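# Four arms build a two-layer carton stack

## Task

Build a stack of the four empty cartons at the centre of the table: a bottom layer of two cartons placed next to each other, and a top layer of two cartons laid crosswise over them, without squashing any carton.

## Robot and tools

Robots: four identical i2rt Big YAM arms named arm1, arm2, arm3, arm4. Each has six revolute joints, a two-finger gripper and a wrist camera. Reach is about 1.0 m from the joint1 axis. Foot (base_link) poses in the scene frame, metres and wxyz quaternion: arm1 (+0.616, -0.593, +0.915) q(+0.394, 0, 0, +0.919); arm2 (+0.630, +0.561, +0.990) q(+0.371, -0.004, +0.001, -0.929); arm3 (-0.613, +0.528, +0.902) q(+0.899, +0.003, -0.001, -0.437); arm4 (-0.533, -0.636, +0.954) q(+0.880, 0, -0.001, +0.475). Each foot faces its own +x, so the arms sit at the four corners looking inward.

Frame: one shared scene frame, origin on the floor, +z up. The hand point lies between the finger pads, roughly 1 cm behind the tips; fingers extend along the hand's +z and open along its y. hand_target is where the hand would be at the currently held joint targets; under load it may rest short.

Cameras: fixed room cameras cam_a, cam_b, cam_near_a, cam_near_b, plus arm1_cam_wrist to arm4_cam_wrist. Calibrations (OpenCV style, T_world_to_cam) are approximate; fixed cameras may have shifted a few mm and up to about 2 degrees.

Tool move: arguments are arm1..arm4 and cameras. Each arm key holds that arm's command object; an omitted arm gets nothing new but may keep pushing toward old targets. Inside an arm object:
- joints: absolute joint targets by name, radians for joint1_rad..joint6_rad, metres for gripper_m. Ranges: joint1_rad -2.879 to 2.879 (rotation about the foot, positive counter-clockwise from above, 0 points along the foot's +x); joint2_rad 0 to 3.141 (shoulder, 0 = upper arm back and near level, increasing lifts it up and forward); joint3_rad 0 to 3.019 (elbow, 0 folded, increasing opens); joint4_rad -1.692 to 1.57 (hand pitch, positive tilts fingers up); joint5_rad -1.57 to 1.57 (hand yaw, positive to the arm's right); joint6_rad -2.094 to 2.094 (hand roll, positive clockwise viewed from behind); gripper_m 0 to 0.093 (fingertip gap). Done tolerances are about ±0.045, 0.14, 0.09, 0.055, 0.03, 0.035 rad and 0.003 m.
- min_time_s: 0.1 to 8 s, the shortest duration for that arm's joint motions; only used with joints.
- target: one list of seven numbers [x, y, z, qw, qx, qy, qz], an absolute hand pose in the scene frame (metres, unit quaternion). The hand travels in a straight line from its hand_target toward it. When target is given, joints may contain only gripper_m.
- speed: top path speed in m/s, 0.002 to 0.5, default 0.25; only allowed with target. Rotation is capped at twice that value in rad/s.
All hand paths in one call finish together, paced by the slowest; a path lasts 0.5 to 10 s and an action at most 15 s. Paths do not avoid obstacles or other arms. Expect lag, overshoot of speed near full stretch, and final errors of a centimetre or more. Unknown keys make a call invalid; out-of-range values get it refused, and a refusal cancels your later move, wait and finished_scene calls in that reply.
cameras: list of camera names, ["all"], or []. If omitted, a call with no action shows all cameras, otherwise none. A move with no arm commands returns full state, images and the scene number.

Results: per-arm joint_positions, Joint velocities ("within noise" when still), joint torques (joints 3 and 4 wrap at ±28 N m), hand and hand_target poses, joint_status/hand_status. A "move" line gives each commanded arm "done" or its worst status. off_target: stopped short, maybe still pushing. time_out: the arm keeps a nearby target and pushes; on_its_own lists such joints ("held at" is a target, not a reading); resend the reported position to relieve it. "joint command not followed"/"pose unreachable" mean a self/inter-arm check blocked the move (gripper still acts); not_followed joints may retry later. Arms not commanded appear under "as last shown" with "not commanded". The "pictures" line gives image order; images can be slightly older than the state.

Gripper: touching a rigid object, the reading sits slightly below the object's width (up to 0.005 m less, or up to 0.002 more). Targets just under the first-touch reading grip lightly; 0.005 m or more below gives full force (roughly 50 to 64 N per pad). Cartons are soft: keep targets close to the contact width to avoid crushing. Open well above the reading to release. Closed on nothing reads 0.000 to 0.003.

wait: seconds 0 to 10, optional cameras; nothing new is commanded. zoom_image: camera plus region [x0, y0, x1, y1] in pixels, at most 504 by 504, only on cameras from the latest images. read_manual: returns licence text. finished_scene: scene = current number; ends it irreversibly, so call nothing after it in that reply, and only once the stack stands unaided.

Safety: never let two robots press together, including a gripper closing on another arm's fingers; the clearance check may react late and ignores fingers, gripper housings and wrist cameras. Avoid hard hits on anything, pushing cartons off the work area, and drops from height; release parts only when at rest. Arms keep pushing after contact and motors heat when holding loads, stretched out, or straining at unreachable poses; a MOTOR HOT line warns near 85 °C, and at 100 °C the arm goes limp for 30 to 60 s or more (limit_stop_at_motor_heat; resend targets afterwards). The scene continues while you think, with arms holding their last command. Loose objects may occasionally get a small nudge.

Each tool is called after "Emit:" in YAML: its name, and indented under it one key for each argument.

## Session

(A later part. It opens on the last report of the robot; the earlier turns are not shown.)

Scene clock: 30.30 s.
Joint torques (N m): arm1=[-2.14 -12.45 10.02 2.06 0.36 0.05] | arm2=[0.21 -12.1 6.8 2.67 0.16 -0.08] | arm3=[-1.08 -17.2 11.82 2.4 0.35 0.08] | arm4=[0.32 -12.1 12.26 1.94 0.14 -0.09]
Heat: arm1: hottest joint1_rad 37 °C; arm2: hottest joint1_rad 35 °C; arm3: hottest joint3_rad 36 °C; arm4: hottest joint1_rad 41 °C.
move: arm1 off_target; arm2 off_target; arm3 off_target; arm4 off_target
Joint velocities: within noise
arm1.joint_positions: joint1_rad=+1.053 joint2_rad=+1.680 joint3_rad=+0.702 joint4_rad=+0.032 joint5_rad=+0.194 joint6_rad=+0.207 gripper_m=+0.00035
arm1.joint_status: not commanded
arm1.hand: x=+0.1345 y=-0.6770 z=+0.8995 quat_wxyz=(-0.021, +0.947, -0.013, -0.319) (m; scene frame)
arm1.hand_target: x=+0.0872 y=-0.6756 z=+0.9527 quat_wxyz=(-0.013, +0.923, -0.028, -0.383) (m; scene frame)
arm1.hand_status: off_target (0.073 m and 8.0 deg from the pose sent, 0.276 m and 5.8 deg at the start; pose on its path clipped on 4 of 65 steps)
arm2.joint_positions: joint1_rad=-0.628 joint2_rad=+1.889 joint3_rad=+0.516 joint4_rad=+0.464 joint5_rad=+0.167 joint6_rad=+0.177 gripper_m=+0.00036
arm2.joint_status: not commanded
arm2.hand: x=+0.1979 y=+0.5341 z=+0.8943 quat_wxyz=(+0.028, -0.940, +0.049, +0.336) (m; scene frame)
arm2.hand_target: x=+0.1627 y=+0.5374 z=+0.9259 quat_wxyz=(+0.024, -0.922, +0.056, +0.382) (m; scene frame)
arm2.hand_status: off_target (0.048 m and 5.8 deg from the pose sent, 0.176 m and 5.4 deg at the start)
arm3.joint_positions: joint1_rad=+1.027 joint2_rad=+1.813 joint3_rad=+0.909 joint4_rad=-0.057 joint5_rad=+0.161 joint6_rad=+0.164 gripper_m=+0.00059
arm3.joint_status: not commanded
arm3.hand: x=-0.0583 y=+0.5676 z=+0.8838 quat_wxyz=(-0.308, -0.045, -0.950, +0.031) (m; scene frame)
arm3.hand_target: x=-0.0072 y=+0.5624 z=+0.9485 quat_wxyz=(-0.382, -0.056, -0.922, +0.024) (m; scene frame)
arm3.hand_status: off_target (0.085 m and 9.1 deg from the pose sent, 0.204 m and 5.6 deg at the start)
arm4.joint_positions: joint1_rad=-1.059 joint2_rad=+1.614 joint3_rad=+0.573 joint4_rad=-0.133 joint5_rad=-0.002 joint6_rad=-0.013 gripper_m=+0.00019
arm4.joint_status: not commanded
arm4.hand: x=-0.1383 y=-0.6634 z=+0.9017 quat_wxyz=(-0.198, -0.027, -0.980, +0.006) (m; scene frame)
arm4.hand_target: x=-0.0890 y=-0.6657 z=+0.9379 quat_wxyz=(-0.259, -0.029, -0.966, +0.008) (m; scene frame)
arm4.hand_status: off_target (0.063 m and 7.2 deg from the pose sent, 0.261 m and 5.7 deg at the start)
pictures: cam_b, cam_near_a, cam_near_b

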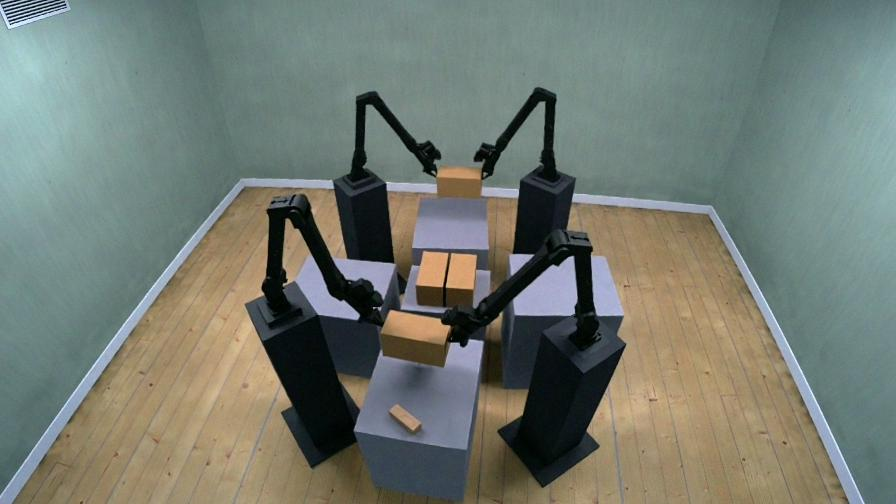

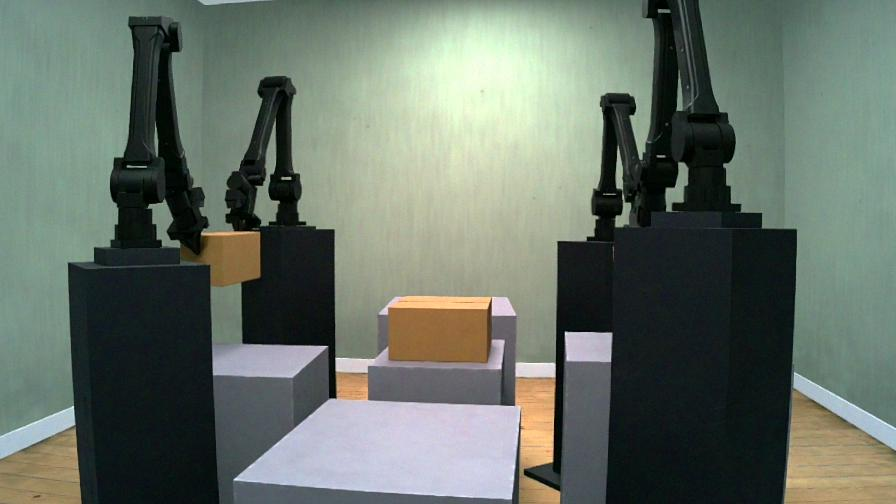

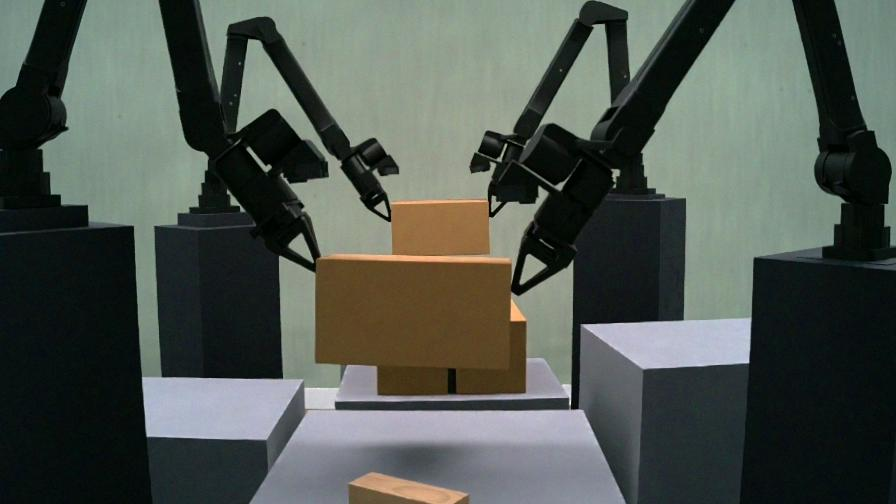

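Emit:
move:
  arm1: {"target": [0.082, -0.26, 0.955, 0, -0.9239, 0, 0.3827], "speed": 0.18}
  arm2: {"target": [0.095, 0.065, 0.935, 0, -0.9239, 0, 0.3827], "speed": 0.18}
  arm3: {"target": [-0.068, 0.065, 0.955, 0.3827, 0, 0.9239, 0], "speed": 0.18}
  arm4: {"target": [-0.085, -0.26, 0.935, 0.2588, 0, 0.9659, 0], "speed": 0.18}
  cameras: ["arm2_cam_wrist", "arm3_cam_wrist", "arm1_cam_wrist", "cam_near_a", "cam_near_b"]

Scene clock: 35.20 s.
Joint torques (N m): arm1=[2.32 -12.16 12.66 1.95 -1.11 0.01] | arm2=[-2.9 -15.91 14.38 1.83 1.29 0.03] | arm3=[2.78 -18.9 13.78 1.48 -1.52 0.05] | arm4=[-2.14 -14.68 16.21 1.62 1.38 -0.09]
Heat: arm1: hottest joint3_rad 38 °C; arm2: hottest joint1_rad 35 °C; arm3: hottest joint3_rad 38 °C; arm4: hottest joint1_rad 41 °C.
move: arm1 off_target; arm2 off_target; arm3 off_target; arm4 off_target
Joint velocities: within noise
arm1.joint_positions: joint1_rad=+0.102 joint2_rad=+1.838 joint3_rad=+1.019 joint4_rad=-0.214 joint5_rad=-0.436 joint6_rad=-0.514 gripper_m=+0.00035
arm1.joint_status: not commanded
arm1.hand: x=+0.1375 y=-0.2797 z=+0.9146 quat_wxyz=(+0.022, +0.942, -0.034, -0.332) (m; scene frame)
arm1.hand_target: x=+0.0879 y=-0.2644 z=+0.9588 quat_wxyz=(+0.000, +0.924, +0.000, -0.383) (m; scene frame)
arm1.hand_status: off_target (0.071 m and 7.7 deg from the pose sent, 0.424 m and 8.3 deg at the start)
arm2.joint_positions: joint1_rad=+0.162 joint2_rad=+2.245 joint3_rad=+1.462 joint4_rad=-0.294 joint5_rad=+0.549 joint6_rad=+0.699 gripper_m=+0.00036
arm2.joint_status: not commanded
arm2.hand: x=+0.1410 y=+0.0689 z=+0.9132 quat_wxyz=(+0.010, -0.934, -0.038, +0.356) (m; scene frame)
arm2.hand_target: x=+0.0976 y=+0.0684 z=+0.9368 quat_wxyz=(+0.000, -0.924, +0.000, +0.383) (m; scene frame)
arm2.hand_status: off_target (0.051 m and 5.5 deg from the pose sent, 0.482 m and 8.6 deg at the start)
arm3.joint_positions: joint1_rad=+0.045 joint2_rad=+2.041 joint3_rad=+1.396 joint4_rad=-0.448 joint5_rad=-0.521 joint6_rad=-0.653 gripper_m=+0.00059
arm3.joint_status: not commanded
arm3.hand: x=-0.1155 y=+0.0822 z=+0.9092 quat_wxyz=(-0.339, -0.037, -0.940, -0.027) (m; scene frame)
arm3.hand_target: x=-0.0724 y=+0.0699 z=+0.9576 quat_wxyz=(-0.383, +0.000, -0.924, +0.000) (m; scene frame)
arm3.hand_status: off_target (0.068 m and 7.5 deg from the pose sent, 0.508 m and 11.0 deg at the start)
arm4.joint_positions: joint1_rad=-0.156 joint2_rad=+1.892 joint3_rad=+1.046 joint4_rad=-0.464 joint5_rad=+0.342 joint6_rad=+0.728 gripper_m=+0.00019
arm4.joint_status: not commanded
arm4.hand: x=-0.1395 y=-0.2899 z=+0.9074 quat_wxyz=(-0.211, +0.030, -0.977, +0.029) (m; scene frame)
arm4.hand_target: x=-0.0894 y=-0.2645 z=+0.9395 quat_wxyz=(-0.259, +0.000, -0.966, +0.000) (m; scene frame)
arm4.hand_status: off_target (0.068 m and 7.4 deg from the pose sent, 0.408 m and 7.8 deg at the start)
pictures: arm1_cam_wrist, arm2_cam_wrist, arm3_cam_wrist, cam_near_a, cam_near_b
camera_calibration:
arm1_cam_wrist: T_world_to_cam=[[0.0371131, 0.997456, -0.0608559, 0.329142], [0.997224, -0.0409006, -0.0622206, -0.0883121], [-0.0645513, -0.0583778, -0.996205, 1.02808], [0, 0, 0, 1]] pos_world=[0.142216, -0.271899, 1.03872]
arm2_cam_wrist: T_world_to_cam=[[-0.0645759, 0.996902, 0.0448946, -0.0999774], [0.990919, 0.0693754, -0.115181, -0.034328], [-0.117939, 0.0370489, -0.992329, 1.04541], [0, 0, 0, 1]] pos_world=[0.150855, 0.0633181, 1.03792]
arm3_cam_wrist: T_world_to_cam=[[-0.0468367, -0.996233, -0.072987, 0.142421], [-0.995019, 0.052967, -0.084453, -0.0381039], [0.0880007, 0.068668, -0.993751, 1.03094], [0, 0, 0, 1]] pos_world=[-0.121967, 0.0731105, 1.03167]

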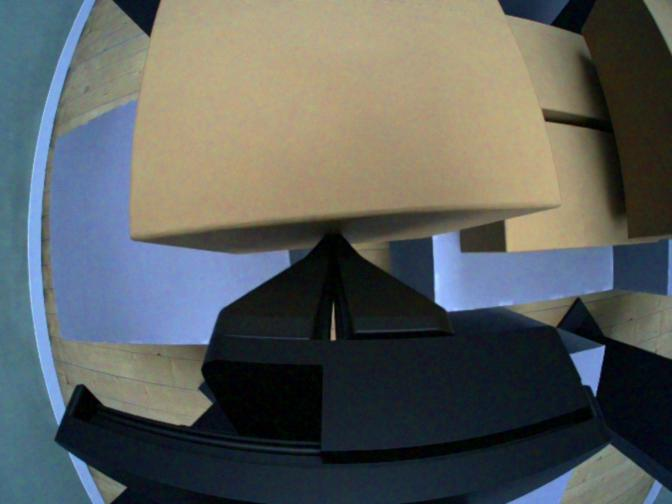

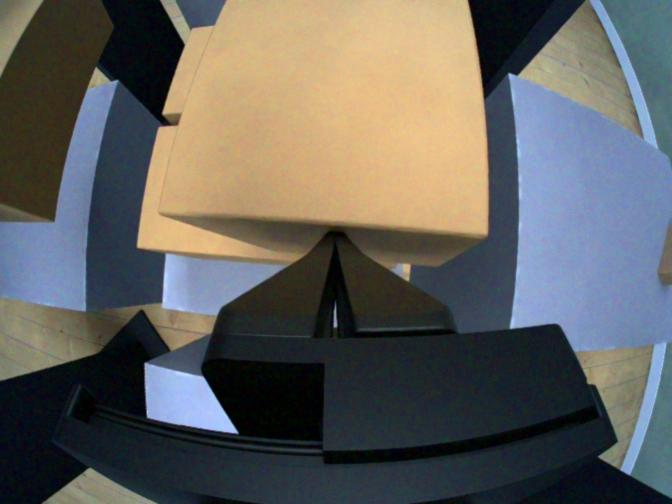

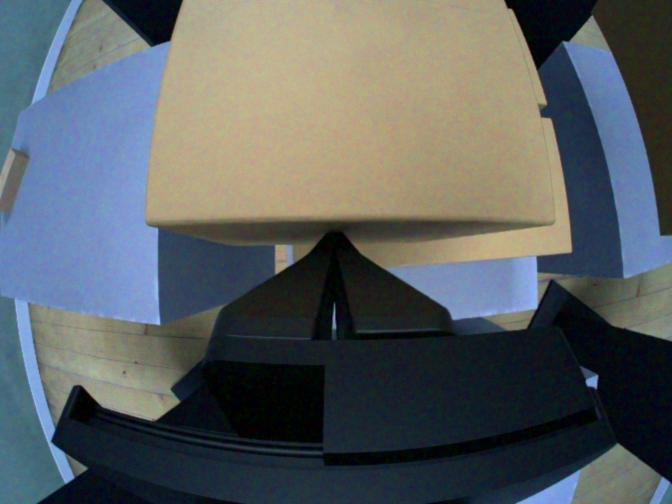

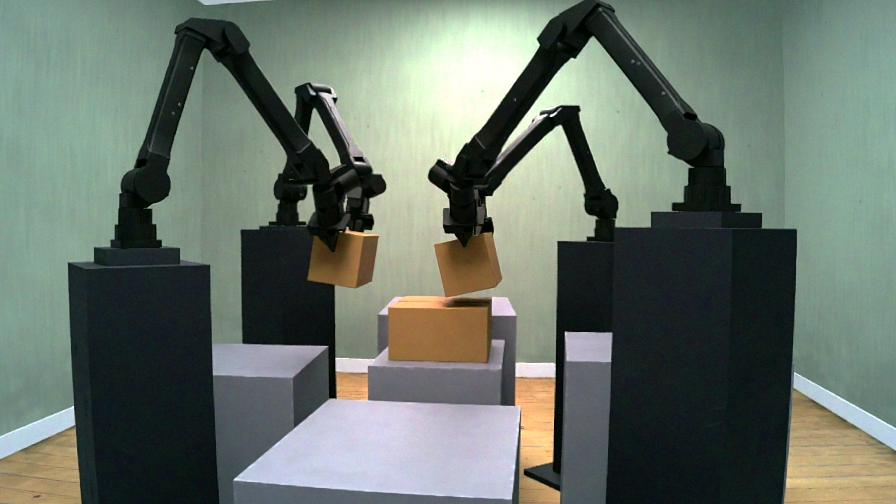

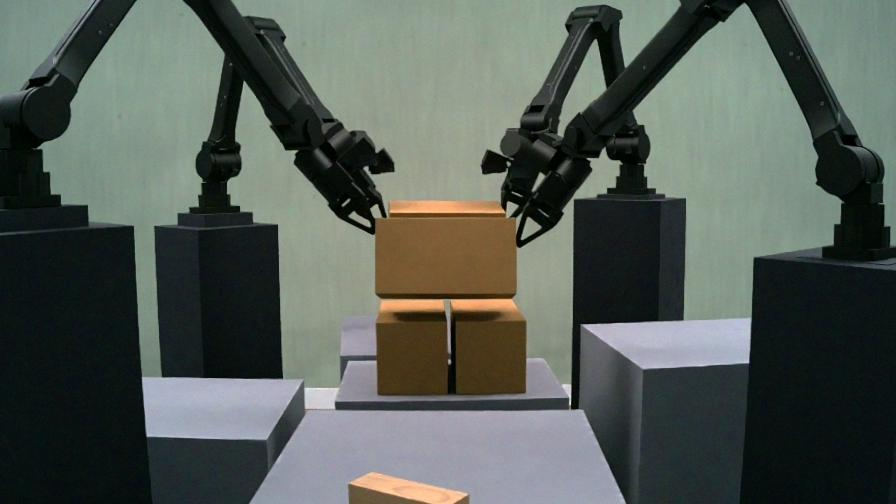

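Emit:
move:
  arm2: {"target": [0.085, 0.058, 0.890, 0, -0.9239, 0, 0.3827], "speed": 0.08}
  arm3: {"target": [-0.078, 0.058, 0.910, 0.3827, 0, 0.9239, 0], "speed": 0.08}
  arm1: {"target": [0.080, -0.20, 0.960, 0, -0.9239, 0, 0.3827], "speed": 0.18}
  arm4: {"target": [-0.087, -0.20, 0.940, 0.2588, 0, 0.9659, 0], "speed": 0.18}
  cameras: ["arm2_cam_wrist", "cam_near_a", "cam_near_b"]

Scene clock: 39.40 s.
Joint torques (N m): arm1=[2.84 -13.45 12.93 1.89 -1.28 0.03] | arm2=[-3.02 -17.26 13.67 3.15 1.05 0.01] | arm3=[1.96 -19.43 11.69 2.56 -1.43 0.03] | arm4=[-2.43 -16.26 16.73 1.5 1.56 -0.06]
Heat: arm1: hottest joint3_rad 39 °C; arm2: hottest joint2_rad 36 °C; arm3: hottest joint3_rad 39 °C; arm4: hottest joint1_rad 41 °C.
move: arm1 off_target; arm2 off_target; arm3 off_target; arm4 off_target
Joint velocities: within noise
arm1.joint_positions: joint1_rad=+0.016 joint2_rad=+1.914 joint3_rad=+1.166 joint4_rad=-0.315 joint5_rad=-0.479 joint6_rad=-0.585 gripper_m=+0.00035
arm1.joint_status: not commanded
arm1.hand: x=+0.1353 y=-0.2177 z=+0.9197 quat_wxyz=(+0.022, +0.941, -0.039, -0.335) (m; scene frame)
arm1.hand_target: x=+0.0855 y=-0.2051 z=+0.9634 quat_wxyz=(+0.000, +0.924, +0.000, -0.383) (m; scene frame)
arm1.hand_status: off_target (0.071 m and 7.8 deg from the pose sent, 0.108 m and 7.8 deg at the start)
arm2.joint_positions: joint1_rad=+0.162 joint2_rad=+2.344 joint3_rad=+1.512 joint4_rad=-0.277 joint5_rad=+0.555 joint6_rad=+0.700 gripper_m=+0.00036
arm2.joint_status: not commanded
arm2.hand: x=+0.1378 y=+0.0665 z=+0.8673 quat_wxyz=(+0.024, -0.936, -0.041, +0.348) (m; scene frame)
arm2.hand_target: x=+0.0884 y=+0.0626 z=+0.8930 quat_wxyz=(+0.001, -0.924, +0.000, +0.383) (m; scene frame)
arm2.hand_status: off_target (0.058 m and 6.9 deg from the pose sent, 0.062 m and 5.5 deg at the start)
arm3.joint_positions: joint1_rad=+0.035 joint2_rad=+2.111 joint3_rad=+1.396 joint4_rad=-0.394 joint5_rad=-0.534 joint6_rad=-0.673 gripper_m=+0.00059
arm3.joint_status: not commanded
arm3.hand: x=-0.1184 y=+0.0783 z=+0.8706 quat_wxyz=(-0.338, -0.033, -0.940, -0.032) (m; scene frame)
arm3.hand_target: x=-0.0814 y=+0.0618 z=+0.9126 quat_wxyz=(-0.383, +0.000, -0.924, +0.000) (m; scene frame)
arm3.hand_status: off_target (0.060 m and 7.6 deg from the pose sent, 0.045 m and 7.5 deg at the start)
arm4.joint_positions: joint1_rad=-0.072 joint2_rad=+1.970 joint3_rad=+1.200 joint4_rad=-0.567 joint5_rad=+0.365 joint6_rad=+0.806 gripper_m=+0.00019
arm4.joint_status: not commanded
arm4.hand: x=-0.1423 y=-0.2287 z=+0.9118 quat_wxyz=(-0.212, +0.034, -0.976, +0.029) (m; scene frame)
arm4.hand_target: x=-0.0913 y=-0.2052 z=+0.9441 quat_wxyz=(-0.259, -0.001, -0.966, +0.000) (m; scene frame)
arm4.hand_status: off_target (0.068 m and 7.5 deg from the pose sent, 0.109 m and 7.4 deg at the start)
pictures: arm2_cam_wrist, cam_near_a, cam_near_b
camera_calibration:
arm2_cam_wrist: T_world_to_cam=[[-0.0623938, 0.995465, 0.0718021, -0.119296], [0.992747, 0.0693088, -0.0982326, -0.0512306], [-0.102764, 0.0651522, -0.99257, 0.995878], [0, 0, 0, 1]] pos_world=[0.145756, 0.0574224, 0.992012]

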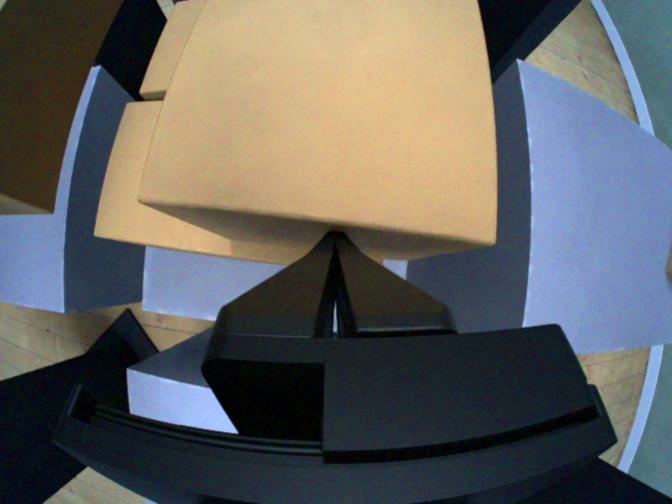

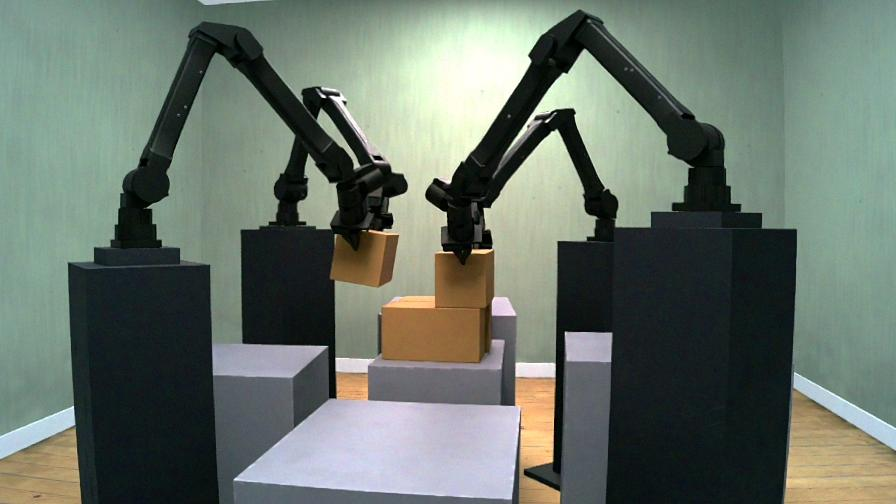

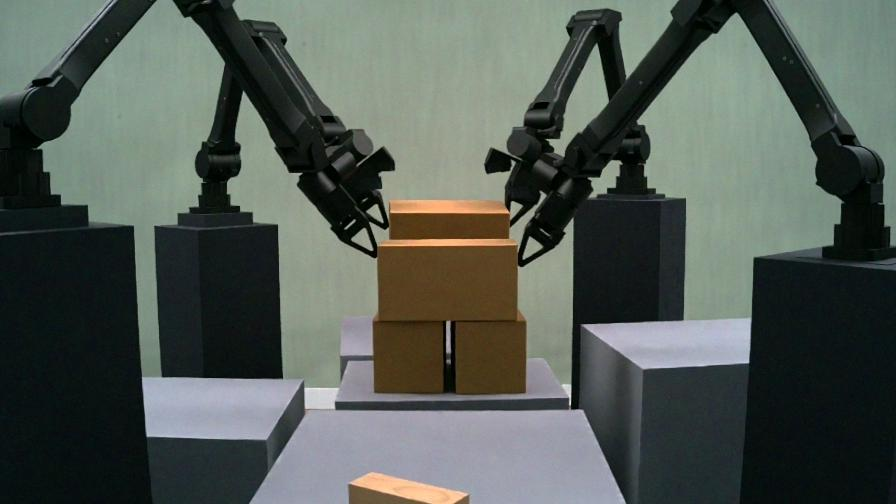

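Emit:
move:
  arm2: {"target": [0.19, 0.058, 0.888, 0, -0.9239, 0, 0.3827], "speed": 0.12}
  arm3: {"target": [-0.172, 0.068, 0.889, 0.3827, 0, 0.9239, 0], "speed": 0.12}

Emit:
move:
  arm1: {"target": [0.074, -0.105, 0.960, 0, -0.9239, 0, 0.3827], "speed": 0.15}
  arm2: {"target": [0.29, 0.42, 1.02, 0, -0.9239, 0, 0.3827], "speed": 0.5}
  arm3: {"target": [-0.28, 0.42, 1.02, 0.3827, 0, 0.9239, 0], "speed": 0.5}
  arm4: {"target": [-0.093, -0.105, 0.940, 0.2588, 0, 0.9659, 0], "speed": 0.15}
  cameras: ["arm1_cam_wrist", "cam_near_a", "cam_near_b"]

Scene clock: 44.03 s.
Joint torques (N m): arm1=[2.84 -13.39 12.9 1.84 -1.28 0.03] | arm2=[0.97 -18.9 5.96 2.07 0.64 0.08] | arm3=[-0.03 -18.55 6.6 1.47 -0.61 0.05] | arm4=[-2.49 -16.15 16.7 1.61 1.58 -0.09]
Heat: arm1: hottest joint3_rad 40 °C; arm2: hottest joint3_rad 37 °C; arm3: hottest joint3_rad 40 °C; arm4: hottest joint3_rad 42 °C.
move: arm2 off_target; arm3 off_target
Joint velocities: within noise
arm1: as last shown
arm1.joint_positions: joint1_rad=+0.016 joint2_rad=+1.914 joint3_rad=+1.166 joint4_rad=-0.315 joint5_rad=-0.479 joint6_rad=-0.586 gripper_m=+0.00035
arm1.hand: x=+0.1354 y=-0.2177 z=+0.9196 quat_wxyz=(+0.022, +0.941, -0.039, -0.335) (m; scene frame)
arm2.joint_positions: joint1_rad=+0.253 joint2_rad=+2.297 joint3_rad=+1.394 joint4_rad=-0.229 joint5_rad=+0.632 joint6_rad=+0.838 gripper_m=+0.00036
arm2.joint_status: not commanded
arm2.hand: x=+0.1960 y=+0.0631 z=+0.8689 quat_wxyz=(+0.017, -0.929, -0.013, +0.370) (m; scene frame)
arm2.hand_target: x=+0.1901 y=+0.0581 z=+0.8878 quat_wxyz=(+0.000, -0.924, +0.000, +0.382) (m; scene frame)
arm2.hand_status: off_target (0.021 m and 2.9 deg from the pose sent, 0.057 m and 6.9 deg at the start)
arm3.joint_positions: joint1_rad=-0.054 joint2_rad=+2.042 joint3_rad=+1.249 joint4_rad=-0.296 joint5_rad=-0.611 joint6_rad=-0.790 gripper_m=+0.00059
arm3.joint_status: not commanded
arm3.hand: x=-0.1742 y=+0.0753 z=+0.8745 quat_wxyz=(-0.372, -0.008, -0.928, -0.015) (m; scene frame)
arm3.hand_target: x=-0.1721 y=+0.0681 z=+0.8889 quat_wxyz=(-0.382, +0.000, -0.924, +0.000) (m; scene frame)
arm3.hand_status: off_target (0.016 m and 2.3 deg from the pose sent, 0.058 m and 7.6 deg at the start)
arm4.joint_positions: joint1_rad=-0.072 joint2_rad=+1.970 joint3_rad=+1.201 joint4_rad=-0.568 joint5_rad=+0.365 joint6_rad=+0.806 gripper_m=+0.00019
arm4.joint_status: not commanded
arm4.hand: x=-0.1423 y=-0.2287 z=+0.9119 quat_wxyz=(-0.212, +0.034, -0.976, +0.029) (m; scene frame)
arm4.hand_target: x=-0.0912 y=-0.2051 z=+0.9442 quat_wxyz=(-0.259, -0.001, -0.966, +0.000) (m; scene frame)
arm4.hand_status: not commanded
pictures: none

Scene clock: 46.10 s.
Joint torques (N m): arm1=[3.84 -15.44 12.98 1.62 -1.43 0.03] | arm2=[-0.5 -5.6 6.34 1.32 0.11 -0.09] | arm3=[1.44 -4.84 8.94 0.98 -0.03 0.22] | arm4=[-3.19 -18.96 17.21 1.43 1.76 -0.11]
Heat: arm1: hottest joint3_rad 40 °C; arm2: hottest joint3_rad 37 °C; arm3: hottest joint3_rad 40 °C; arm4: hottest joint3_rad 43 °C.
move: arm1 off_target; arm2 done; arm3 done; arm4 off_target
Joint velocities: within noise
arm1.joint_positions: joint1_rad=-0.096 joint2_rad=+2.072 joint3_rad=+1.453 joint4_rad=-0.477 joint5_rad=-0.533 joint6_rad=-0.682 gripper_m=+0.00035
arm1.joint_status: not commanded
arm1.hand: x=+0.1291 y=-0.1145 z=+0.9235 quat_wxyz=(+0.018, +0.939, -0.043, -0.342) (m; scene frame)
arm1.hand_target: x=+0.0786 y=-0.1105 z=+0.9625 quat_wxyz=(+0.000, +0.924, +0.000, -0.383) (m; scene frame)
arm1.hand_status: off_target (0.067 m and 7.4 deg from the pose sent, 0.135 m and 7.8 deg at the start)
arm2.joint_positions: joint1_rad=-0.169 joint2_rad=+1.309 joint3_rad=+0.374 joint4_rad=+0.056 joint5_rad=+0.399 joint6_rad=+0.445 gripper_m=+0.00036
arm2.joint_status: not commanded
arm2.hand: x=+0.2880 y=+0.4142 z=+1.0194 quat_wxyz=(-0.003, -0.923, +0.000, +0.385) (m; scene frame)
arm2.hand_target: x=+0.2900 y=+0.4199 z=+1.0199 quat_wxyz=(+0.000, -0.924, +0.000, +0.383) (m; scene frame)
arm2.hand_status: done (0.006 m and 0.5 deg from the pose sent, 0.399 m and 2.8 deg at the start; pose on its path clipped on 17 of 62 steps)
arm3.joint_positions: joint1_rad=+0.424 joint2_rad=+0.937 joint3_rad=+0.434 joint4_rad=-0.352 joint5_rad=-0.324 joint6_rad=-0.354 gripper_m=+0.00059
arm3.joint_status: not commanded
arm3.hand: x=-0.2835 y=+0.4172 z=+1.0135 quat_wxyz=(-0.379, -0.003, -0.926, +0.000) (m; scene frame)
arm3.hand_target: x=-0.2800 y=+0.4200 z=+1.0200 quat_wxyz=(-0.383, +0.000, -0.924, +0.000) (m; scene frame)
arm3.hand_status: done (0.008 m and 0.6 deg from the pose sent, 0.389 m and 2.3 deg at the start; pose on its path clipped on 17 of 62 steps)
arm4.joint_positions: joint1_rad=+0.040 joint2_rad=+2.127 joint3_rad=+1.489 joint4_rad=-0.731 joint5_rad=+0.393 joint6_rad=+0.912 gripper_m=+0.00019
arm4.joint_status: not commanded
arm4.hand: x=-0.1492 y=-0.1275 z=+0.9136 quat_wxyz=(-0.217, +0.038, -0.975, +0.027) (m; scene frame)
arm4.hand_target: x=-0.0964 y=-0.1109 z=+0.9434 quat_wxyz=(-0.260, -0.001, -0.966, +0.000) (m; scene frame)
arm4.hand_status: off_target (0.066 m and 7.3 deg from the pose sent, 0.136 m and 7.5 deg at the start)
pictures: arm1_cam_wrist, cam_near_a, cam_near_b
camera_calibration:
arm1_cam_wrist: T_world_to_cam=[[0.0568661, 0.996589, -0.0597982, 0.161561], [0.994709, -0.0616882, -0.0821522, -0.0561094], [-0.0855609, -0.0548101, -0.994824, 1.04796], [0, 0, 0, 1]] pos_world=[0.136289, -0.107033, 1.04758]

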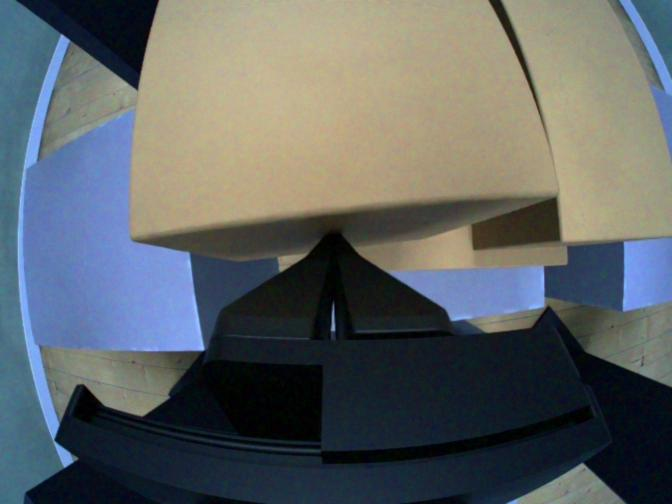

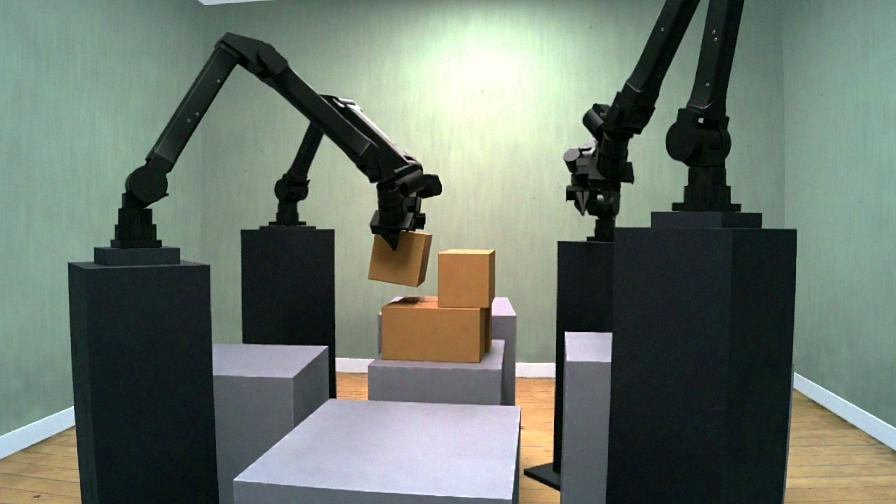

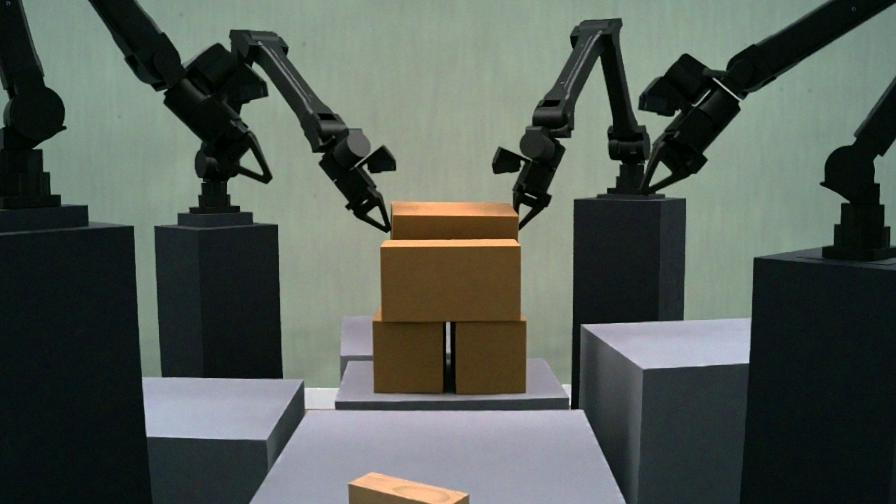

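Emit:
move:
  arm1: {"target": [0.078, -0.094, 0.918, 0, -0.9239, 0, 0.3827], "speed": 0.08}
  arm4: {"target": [-0.089, -0.094, 0.900, 0.2588, 0, 0.9659, 0], "speed": 0.08}

Emit:
move:
  arm1: {"target": [0.078, -0.116, 0.900, 0, -0.9239, 0, 0.3827], "speed": 0.06}
  arm4: {"target": [-0.089, -0.116, 0.882, 0.2588, 0, 0.9659, 0], "speed": 0.06}
  cameras: ["arm1_cam_wrist", "cam_near_a", "cam_near_b"]

Scene clock: 48.93 s.
Joint torques (N m): arm1=[2.96 -16.67 12.44 2.84 -1.32 0.02] | arm2=[0.26 -6.3 6.32 1.31 0.14 -0.15] | arm3=[1.32 -4.89 8.94 0.99 -0.03 0.21] | arm4=[-2.96 -19.78 16.09 1.95 1.6 -0.1]
Heat: arm1: hottest joint3_rad 41 °C; arm2: hottest joint3_rad 37 °C; arm3: hottest joint3_rad 40 °C; arm4: hottest joint3_rad 44 °C.
move: arm1 off_target; arm4 off_target
Joint velocities: within noise
arm1.joint_positions: joint1_rad=-0.102 joint2_rad=+2.152 joint3_rad=+1.453 joint4_rad=-0.452 joint5_rad=-0.546 joint6_rad=-0.699 gripper_m=+0.00035
arm1.joint_status: not commanded
arm1.hand: x=+0.1350 y=-0.1183 z=+0.8748 quat_wxyz=(+0.039, +0.942, -0.045, -0.329) (m; scene frame)
arm1.hand_target: x=+0.0834 y=-0.1007 z=+0.9223 quat_wxyz=(+0.001, +0.924, +0.001, -0.383) (m; scene frame)
arm1.hand_status: off_target (0.076 m and 9.4 deg from the pose sent, 0.055 m and 7.4 deg at the start)
arm2, arm3: as last shown
arm2.joint_positions: joint1_rad=-0.169 joint2_rad=+1.309 joint3_rad=+0.374 joint4_rad=+0.056 joint5_rad=+0.399 joint6_rad=+0.444 gripper_m=+0.00036
arm4.joint_positions: joint1_rad=+0.041 joint2_rad=+2.213 joint3_rad=+1.532 joint4_rad=-0.697 joint5_rad=+0.399 joint6_rad=+0.916 gripper_m=+0.00019
arm4.joint_status: not commanded
arm4.hand: x=-0.1428 y=-0.1180 z=+0.8777 quat_wxyz=(-0.217, +0.037, -0.975, +0.032) (m; scene frame)
arm4.hand_target: x=-0.0921 y=-0.0995 z=+0.9037 quat_wxyz=(-0.259, -0.001, -0.966, +0.000) (m; scene frame)
arm4.hand_status: off_target (0.063 m and 7.4 deg from the pose sent, 0.070 m and 7.3 deg at the start)
pictures: none

Scene clock: 50.00 s.
Joint torques (N m): arm1=[5.07 -16.67 8.25 3.49 -1.43 0.14] | arm2=[-0.03 -5.48 6.24 1.24 0.11 -0.12] | arm3=[1.32 -4.95 8.94 0.99 -0.02 0.21] | arm4=[-4.89 -20.07 10.04 2.45 2.03 -0.24]
Heat: arm1: hottest joint3_rad 41 °C; arm2: hottest joint3_rad 37 °C; arm3: hottest joint3_rad 41 °C; arm4: hottest joint3_rad 44 °C.
move: arm1 off_target; arm4 off_target
Joint velocities: within noise
arm1.joint_positions: joint1_rad=-0.104 joint2_rad=+2.156 joint3_rad=+1.453 joint4_rad=-0.396 joint5_rad=-0.532 joint6_rad=-0.691 gripper_m=+0.00035
arm1.joint_status: not commanded
arm1.hand: x=+0.1308 y=-0.1072 z=+0.8765 quat_wxyz=(+0.016, +0.939, -0.044, -0.340) (m; scene frame)
arm1.hand_target: x=+0.0814 y=-0.1196 z=+0.9018 quat_wxyz=(+0.002, +0.924, +0.001, -0.382) (m; scene frame)
arm1.hand_status: off_target (0.058 m and 7.4 deg from the pose sent, 0.063 m and 9.4 deg at the start)
arm2, arm3: as last shown
arm4.joint_positions: joint1_rad=+0.054 joint2_rad=+2.213 joint3_rad=+1.532 joint4_rad=-0.636 joint5_rad=+0.381 joint6_rad=+0.914 gripper_m=+0.00019
arm4.joint_status: not commanded
arm4.hand: x=-0.1451 y=-0.0991 z=+0.8797 quat_wxyz=(-0.226, +0.039, -0.973, +0.001) (m; scene frame)
arm4.hand_target: x=-0.0924 y=-0.1192 z=+0.8835 quat_wxyz=(-0.258, +0.000, -0.966, +0.002) (m; scene frame)
arm4.hand_status: off_target (0.059 m and 5.9 deg from the pose sent, 0.054 m and 7.5 deg at the start)
pictures: arm1_cam_wrist, cam_near_a, cam_near_b
camera_calibration:
arm1_cam_wrist: T_world_to_cam=[[0.0587626, 0.996753, -0.0550555, 0.146902], [0.994835, -0.0630434, -0.0795483, -0.0637048], [-0.0827609, -0.0500967, -0.995309, 1.00227], [0, 0, 0, 1]] pos_world=[0.137692, -0.10023, 1.00059]

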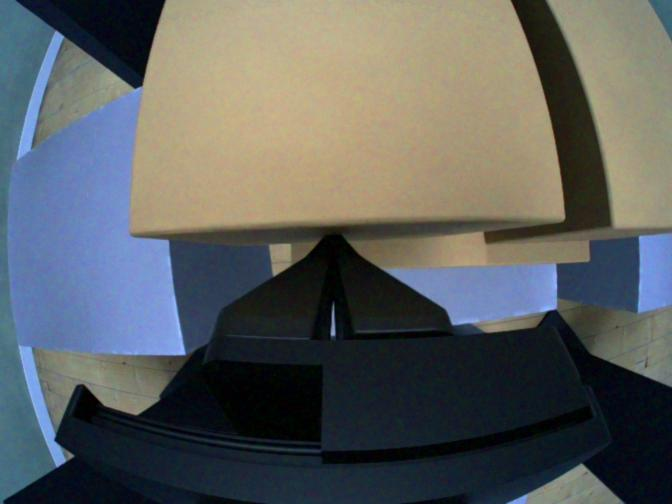

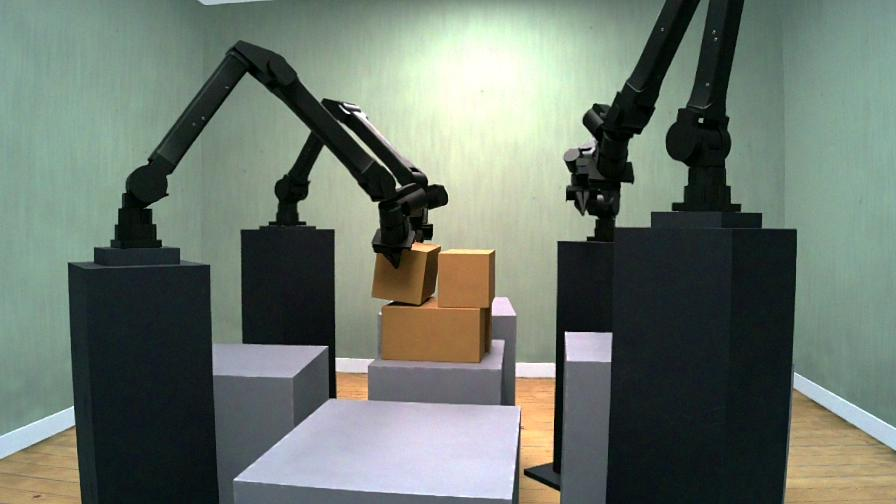

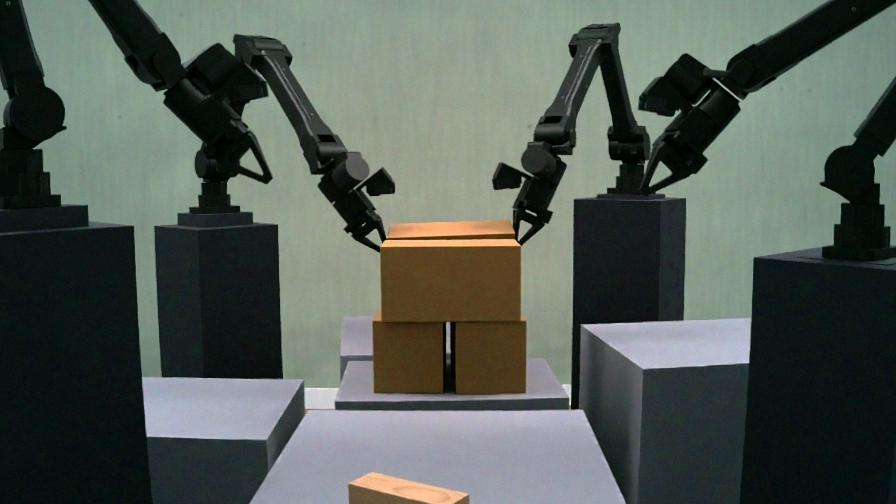

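Emit:
move:
  arm1: {"target": [0.078, -0.125, 0.880, 0, -0.9239, 0, 0.3827], "speed": 0.06}
  arm4: {"target": [-0.089, -0.125, 0.865, 0.2588, 0, 0.9659, 0], "speed": 0.06}
  cameras: ["arm1_cam_wrist", "cam_near_a", "cam_near_b"]

Scene clock: 51.70 s.
Joint torques (N m): arm1=[5.83 -16.09 7.61 3.3 -1.25 0.14] | arm2=[-0.03 -5.77 6.23 1.25 0.15 -0.14] | arm3=[1.38 -4.89 8.94 0.99 -0.02 0.21] | arm4=[-5.6 -19.6 9.24 2.39 1.88 -0.29]
Heat: arm1: hottest joint3_rad 41 °C; arm2: hottest joint3_rad 37 °C; arm3: hottest joint3_rad 41 °C; arm4: hottest joint3_rad 44 °C.
move: arm1 off_target; arm4 off_target
Joint velocities: within noise
arm1.joint_positions: joint1_rad=-0.104 joint2_rad=+2.169 joint3_rad=+1.429 joint4_rad=-0.331 joint5_rad=-0.532 joint6_rad=-0.683 gripper_m=+0.00035
arm1.joint_status: not commanded
arm1.hand: x=+0.1308 y=-0.1072 z=+0.8657 quat_wxyz=(+0.007, +0.936, -0.044, -0.349) (m; scene frame)
arm1.hand_target: x=+0.0814 y=-0.1282 z=+0.8815 quat_wxyz=(+0.002, +0.924, +0.000, -0.383) (m; scene frame)
arm1.hand_status: off_target (0.058 m and 6.5 deg from the pose sent, 0.056 m and 7.4 deg at the start)
arm2, arm3: as last shown
arm4.joint_positions: joint1_rad=+0.054 joint2_rad=+2.223 joint3_rad=+1.506 joint4_rad=-0.582 joint5_rad=+0.383 joint6_rad=+0.909 gripper_m=+0.00019
arm4.joint_status: not commanded
arm4.hand: x=-0.1459 y=-0.1011 z=+0.8675 quat_wxyz=(-0.231, +0.040, -0.972, -0.006) (m; scene frame)
arm4.hand_target: x=-0.0928 y=-0.1279 z=+0.8663 quat_wxyz=(-0.258, +0.000, -0.966, +0.001) (m; scene frame)
arm4.hand_status: off_target (0.062 m and 5.6 deg from the pose sent, 0.063 m and 5.9 deg at the start)
pictures: arm1_cam_wrist, cam_near_a, cam_near_b
camera_calibration:
arm1_cam_wrist: T_world_to_cam=[[0.064621, 0.997141, -0.0391727, 0.131856], [0.992841, -0.0681947, -0.0980642, -0.048894], [-0.100455, -0.0325553, -0.994409, 0.994948], [0, 0, 0, 1]] pos_world=[0.139971, -0.102423, 0.989755]

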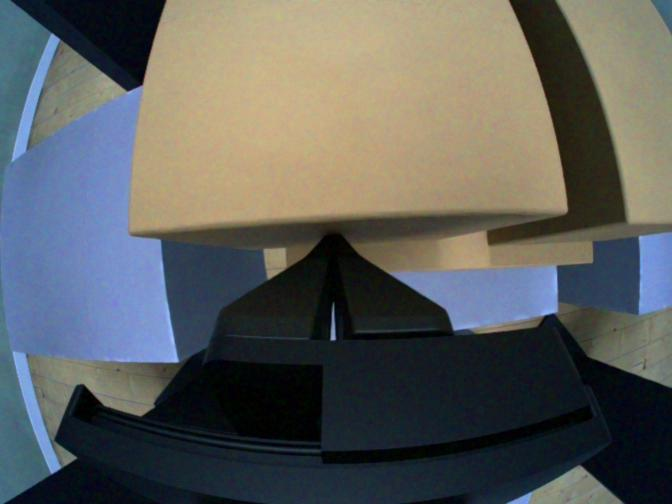

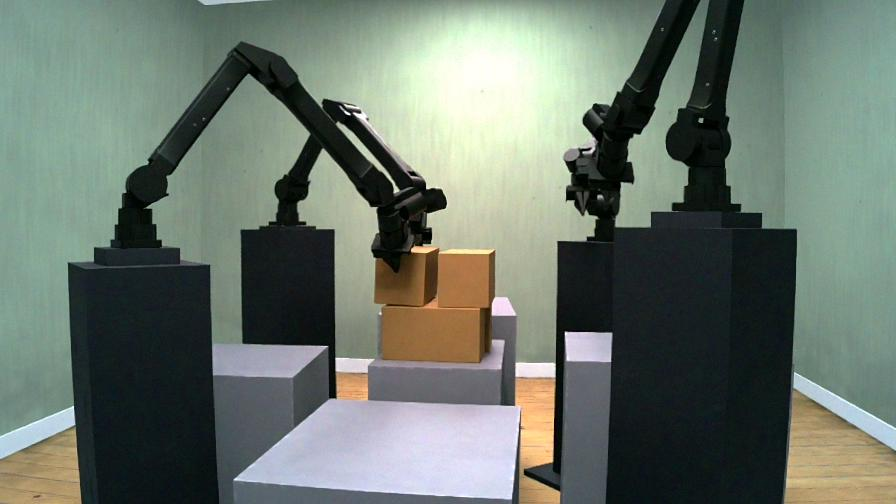

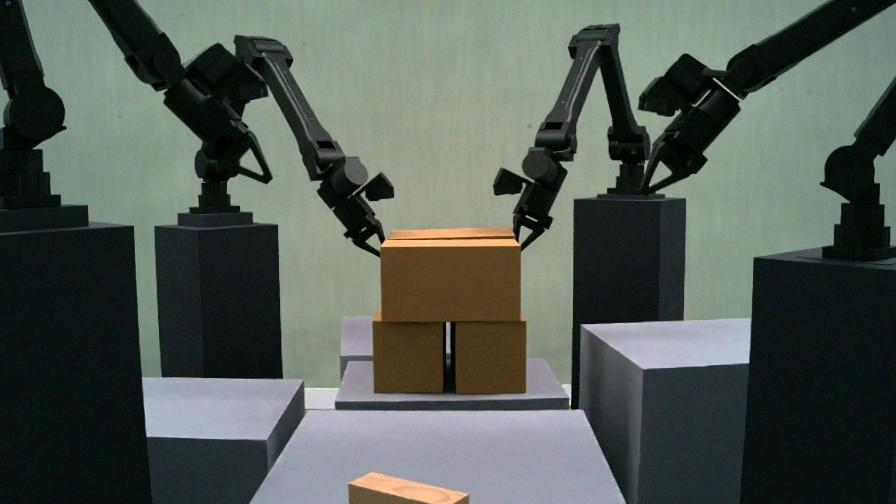

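Emit:
move:
  arm1: {"target": [0.078, -0.068, 0.876, 0, -0.9239, 0, 0.3827], "speed": 0.07}
  arm4: {"target": [-0.089, -0.068, 0.862, 0.2588, 0, 0.9659, 0], "speed": 0.07}
  cameras: ["arm1_cam_wrist", "cam_near_a", "cam_near_b"]

Scene clock: 53.90 s.
Joint torques (N m): arm1=[4.37 -15.15 11.86 1.62 -1.15 0.03] | arm2=[-0.15 -5.77 6.13 1.22 0.08 -0.11] | arm3=[1.44 -4.89 8.94 0.98 -0.03 0.21] | arm4=[-3.84 -18.73 16.01 1.54 1.69 -0.12]
Heat: arm1: hottest joint3_rad 41 °C; arm2: hottest joint3_rad 37 °C; arm3: hottest joint3_rad 41 °C; arm4: hottest joint3_rad 44 °C.
move: arm1 off_target; arm4 off_target
Joint velocities: within noise
arm1.joint_positions: joint1_rad=-0.143 joint2_rad=+2.237 joint3_rad=+1.545 joint4_rad=-0.393 joint5_rad=-0.563 joint6_rad=-0.722 gripper_m=+0.00035
arm1.joint_status: not commanded
arm1.hand: x=+0.1311 y=-0.0705 z=+0.8614 quat_wxyz=(+0.009, +0.934, -0.041, -0.355) (m; scene frame)
arm1.hand_target: x=+0.0816 y=-0.0727 z=+0.8781 quat_wxyz=(+0.000, +0.924, +0.000, -0.383) (m; scene frame)
arm1.hand_status: off_target (0.055 m and 5.9 deg from the pose sent, 0.067 m and 6.5 deg at the start)
arm2, arm3: as last shown
arm4.joint_positions: joint1_rad=+0.076 joint2_rad=+2.301 joint3_rad=+1.624 joint4_rad=-0.673 joint5_rad=+0.402 joint6_rad=+0.938 gripper_m=+0.00018
arm4.joint_status: not commanded
arm4.hand: x=-0.1468 y=-0.0790 z=+0.8550 quat_wxyz=(-0.226, +0.040, -0.973, +0.015) (m; scene frame)
arm4.hand_target: x=-0.0922 y=-0.0735 z=+0.8648 quat_wxyz=(-0.259, +0.000, -0.966, +0.000) (m; scene frame)
arm4.hand_status: off_target (0.059 m and 6.2 deg from the pose sent, 0.066 m and 5.6 deg at the start)
pictures: arm1_cam_wrist, cam_near_a, cam_near_b
camera_calibration:
arm1_cam_wrist: T_world_to_cam=[[0.0578243, 0.997424, -0.0424525, 0.0988693], [0.991896, -0.0622187, -0.110777, -0.035636], [-0.113133, -0.0357028, -0.992938, 0.99199], [0, 0, 0, 1]] pos_world=[0.141857, -0.065415, 0.985234]

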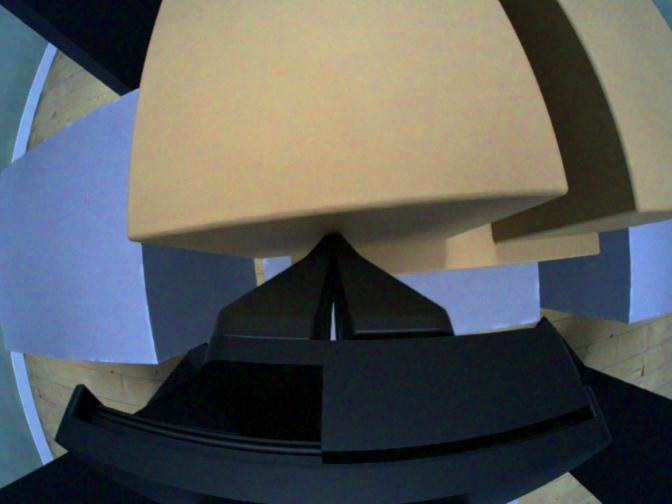

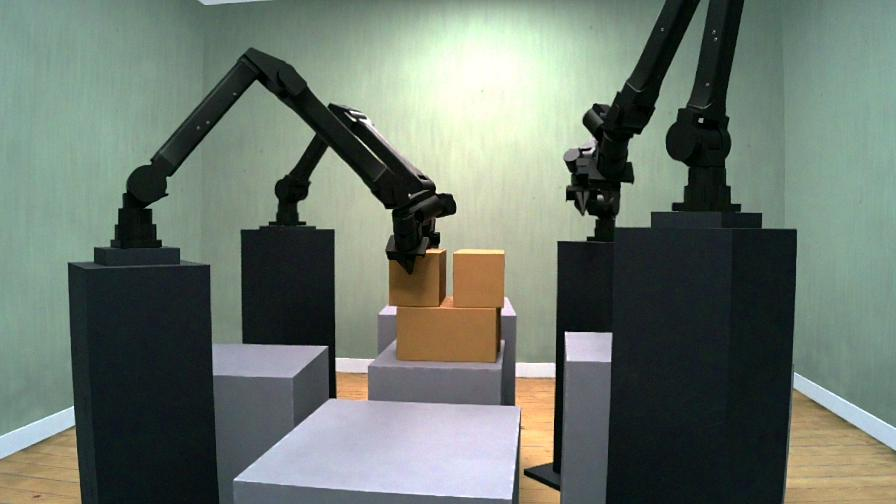

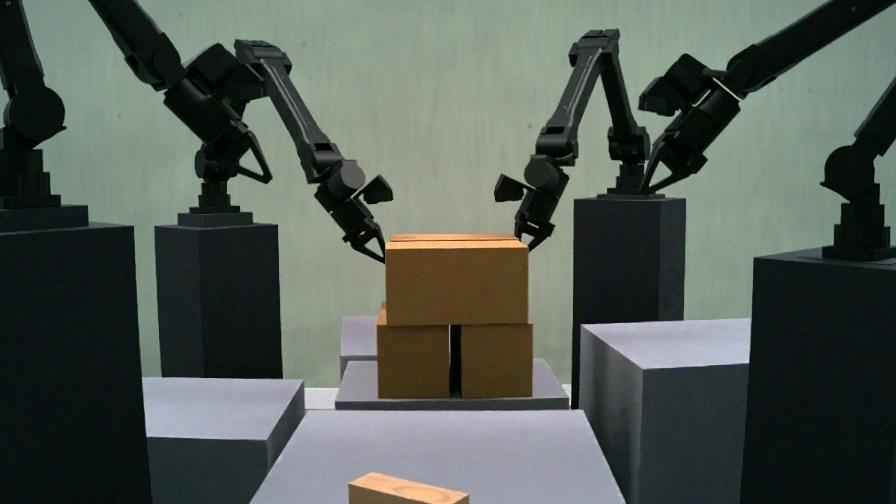

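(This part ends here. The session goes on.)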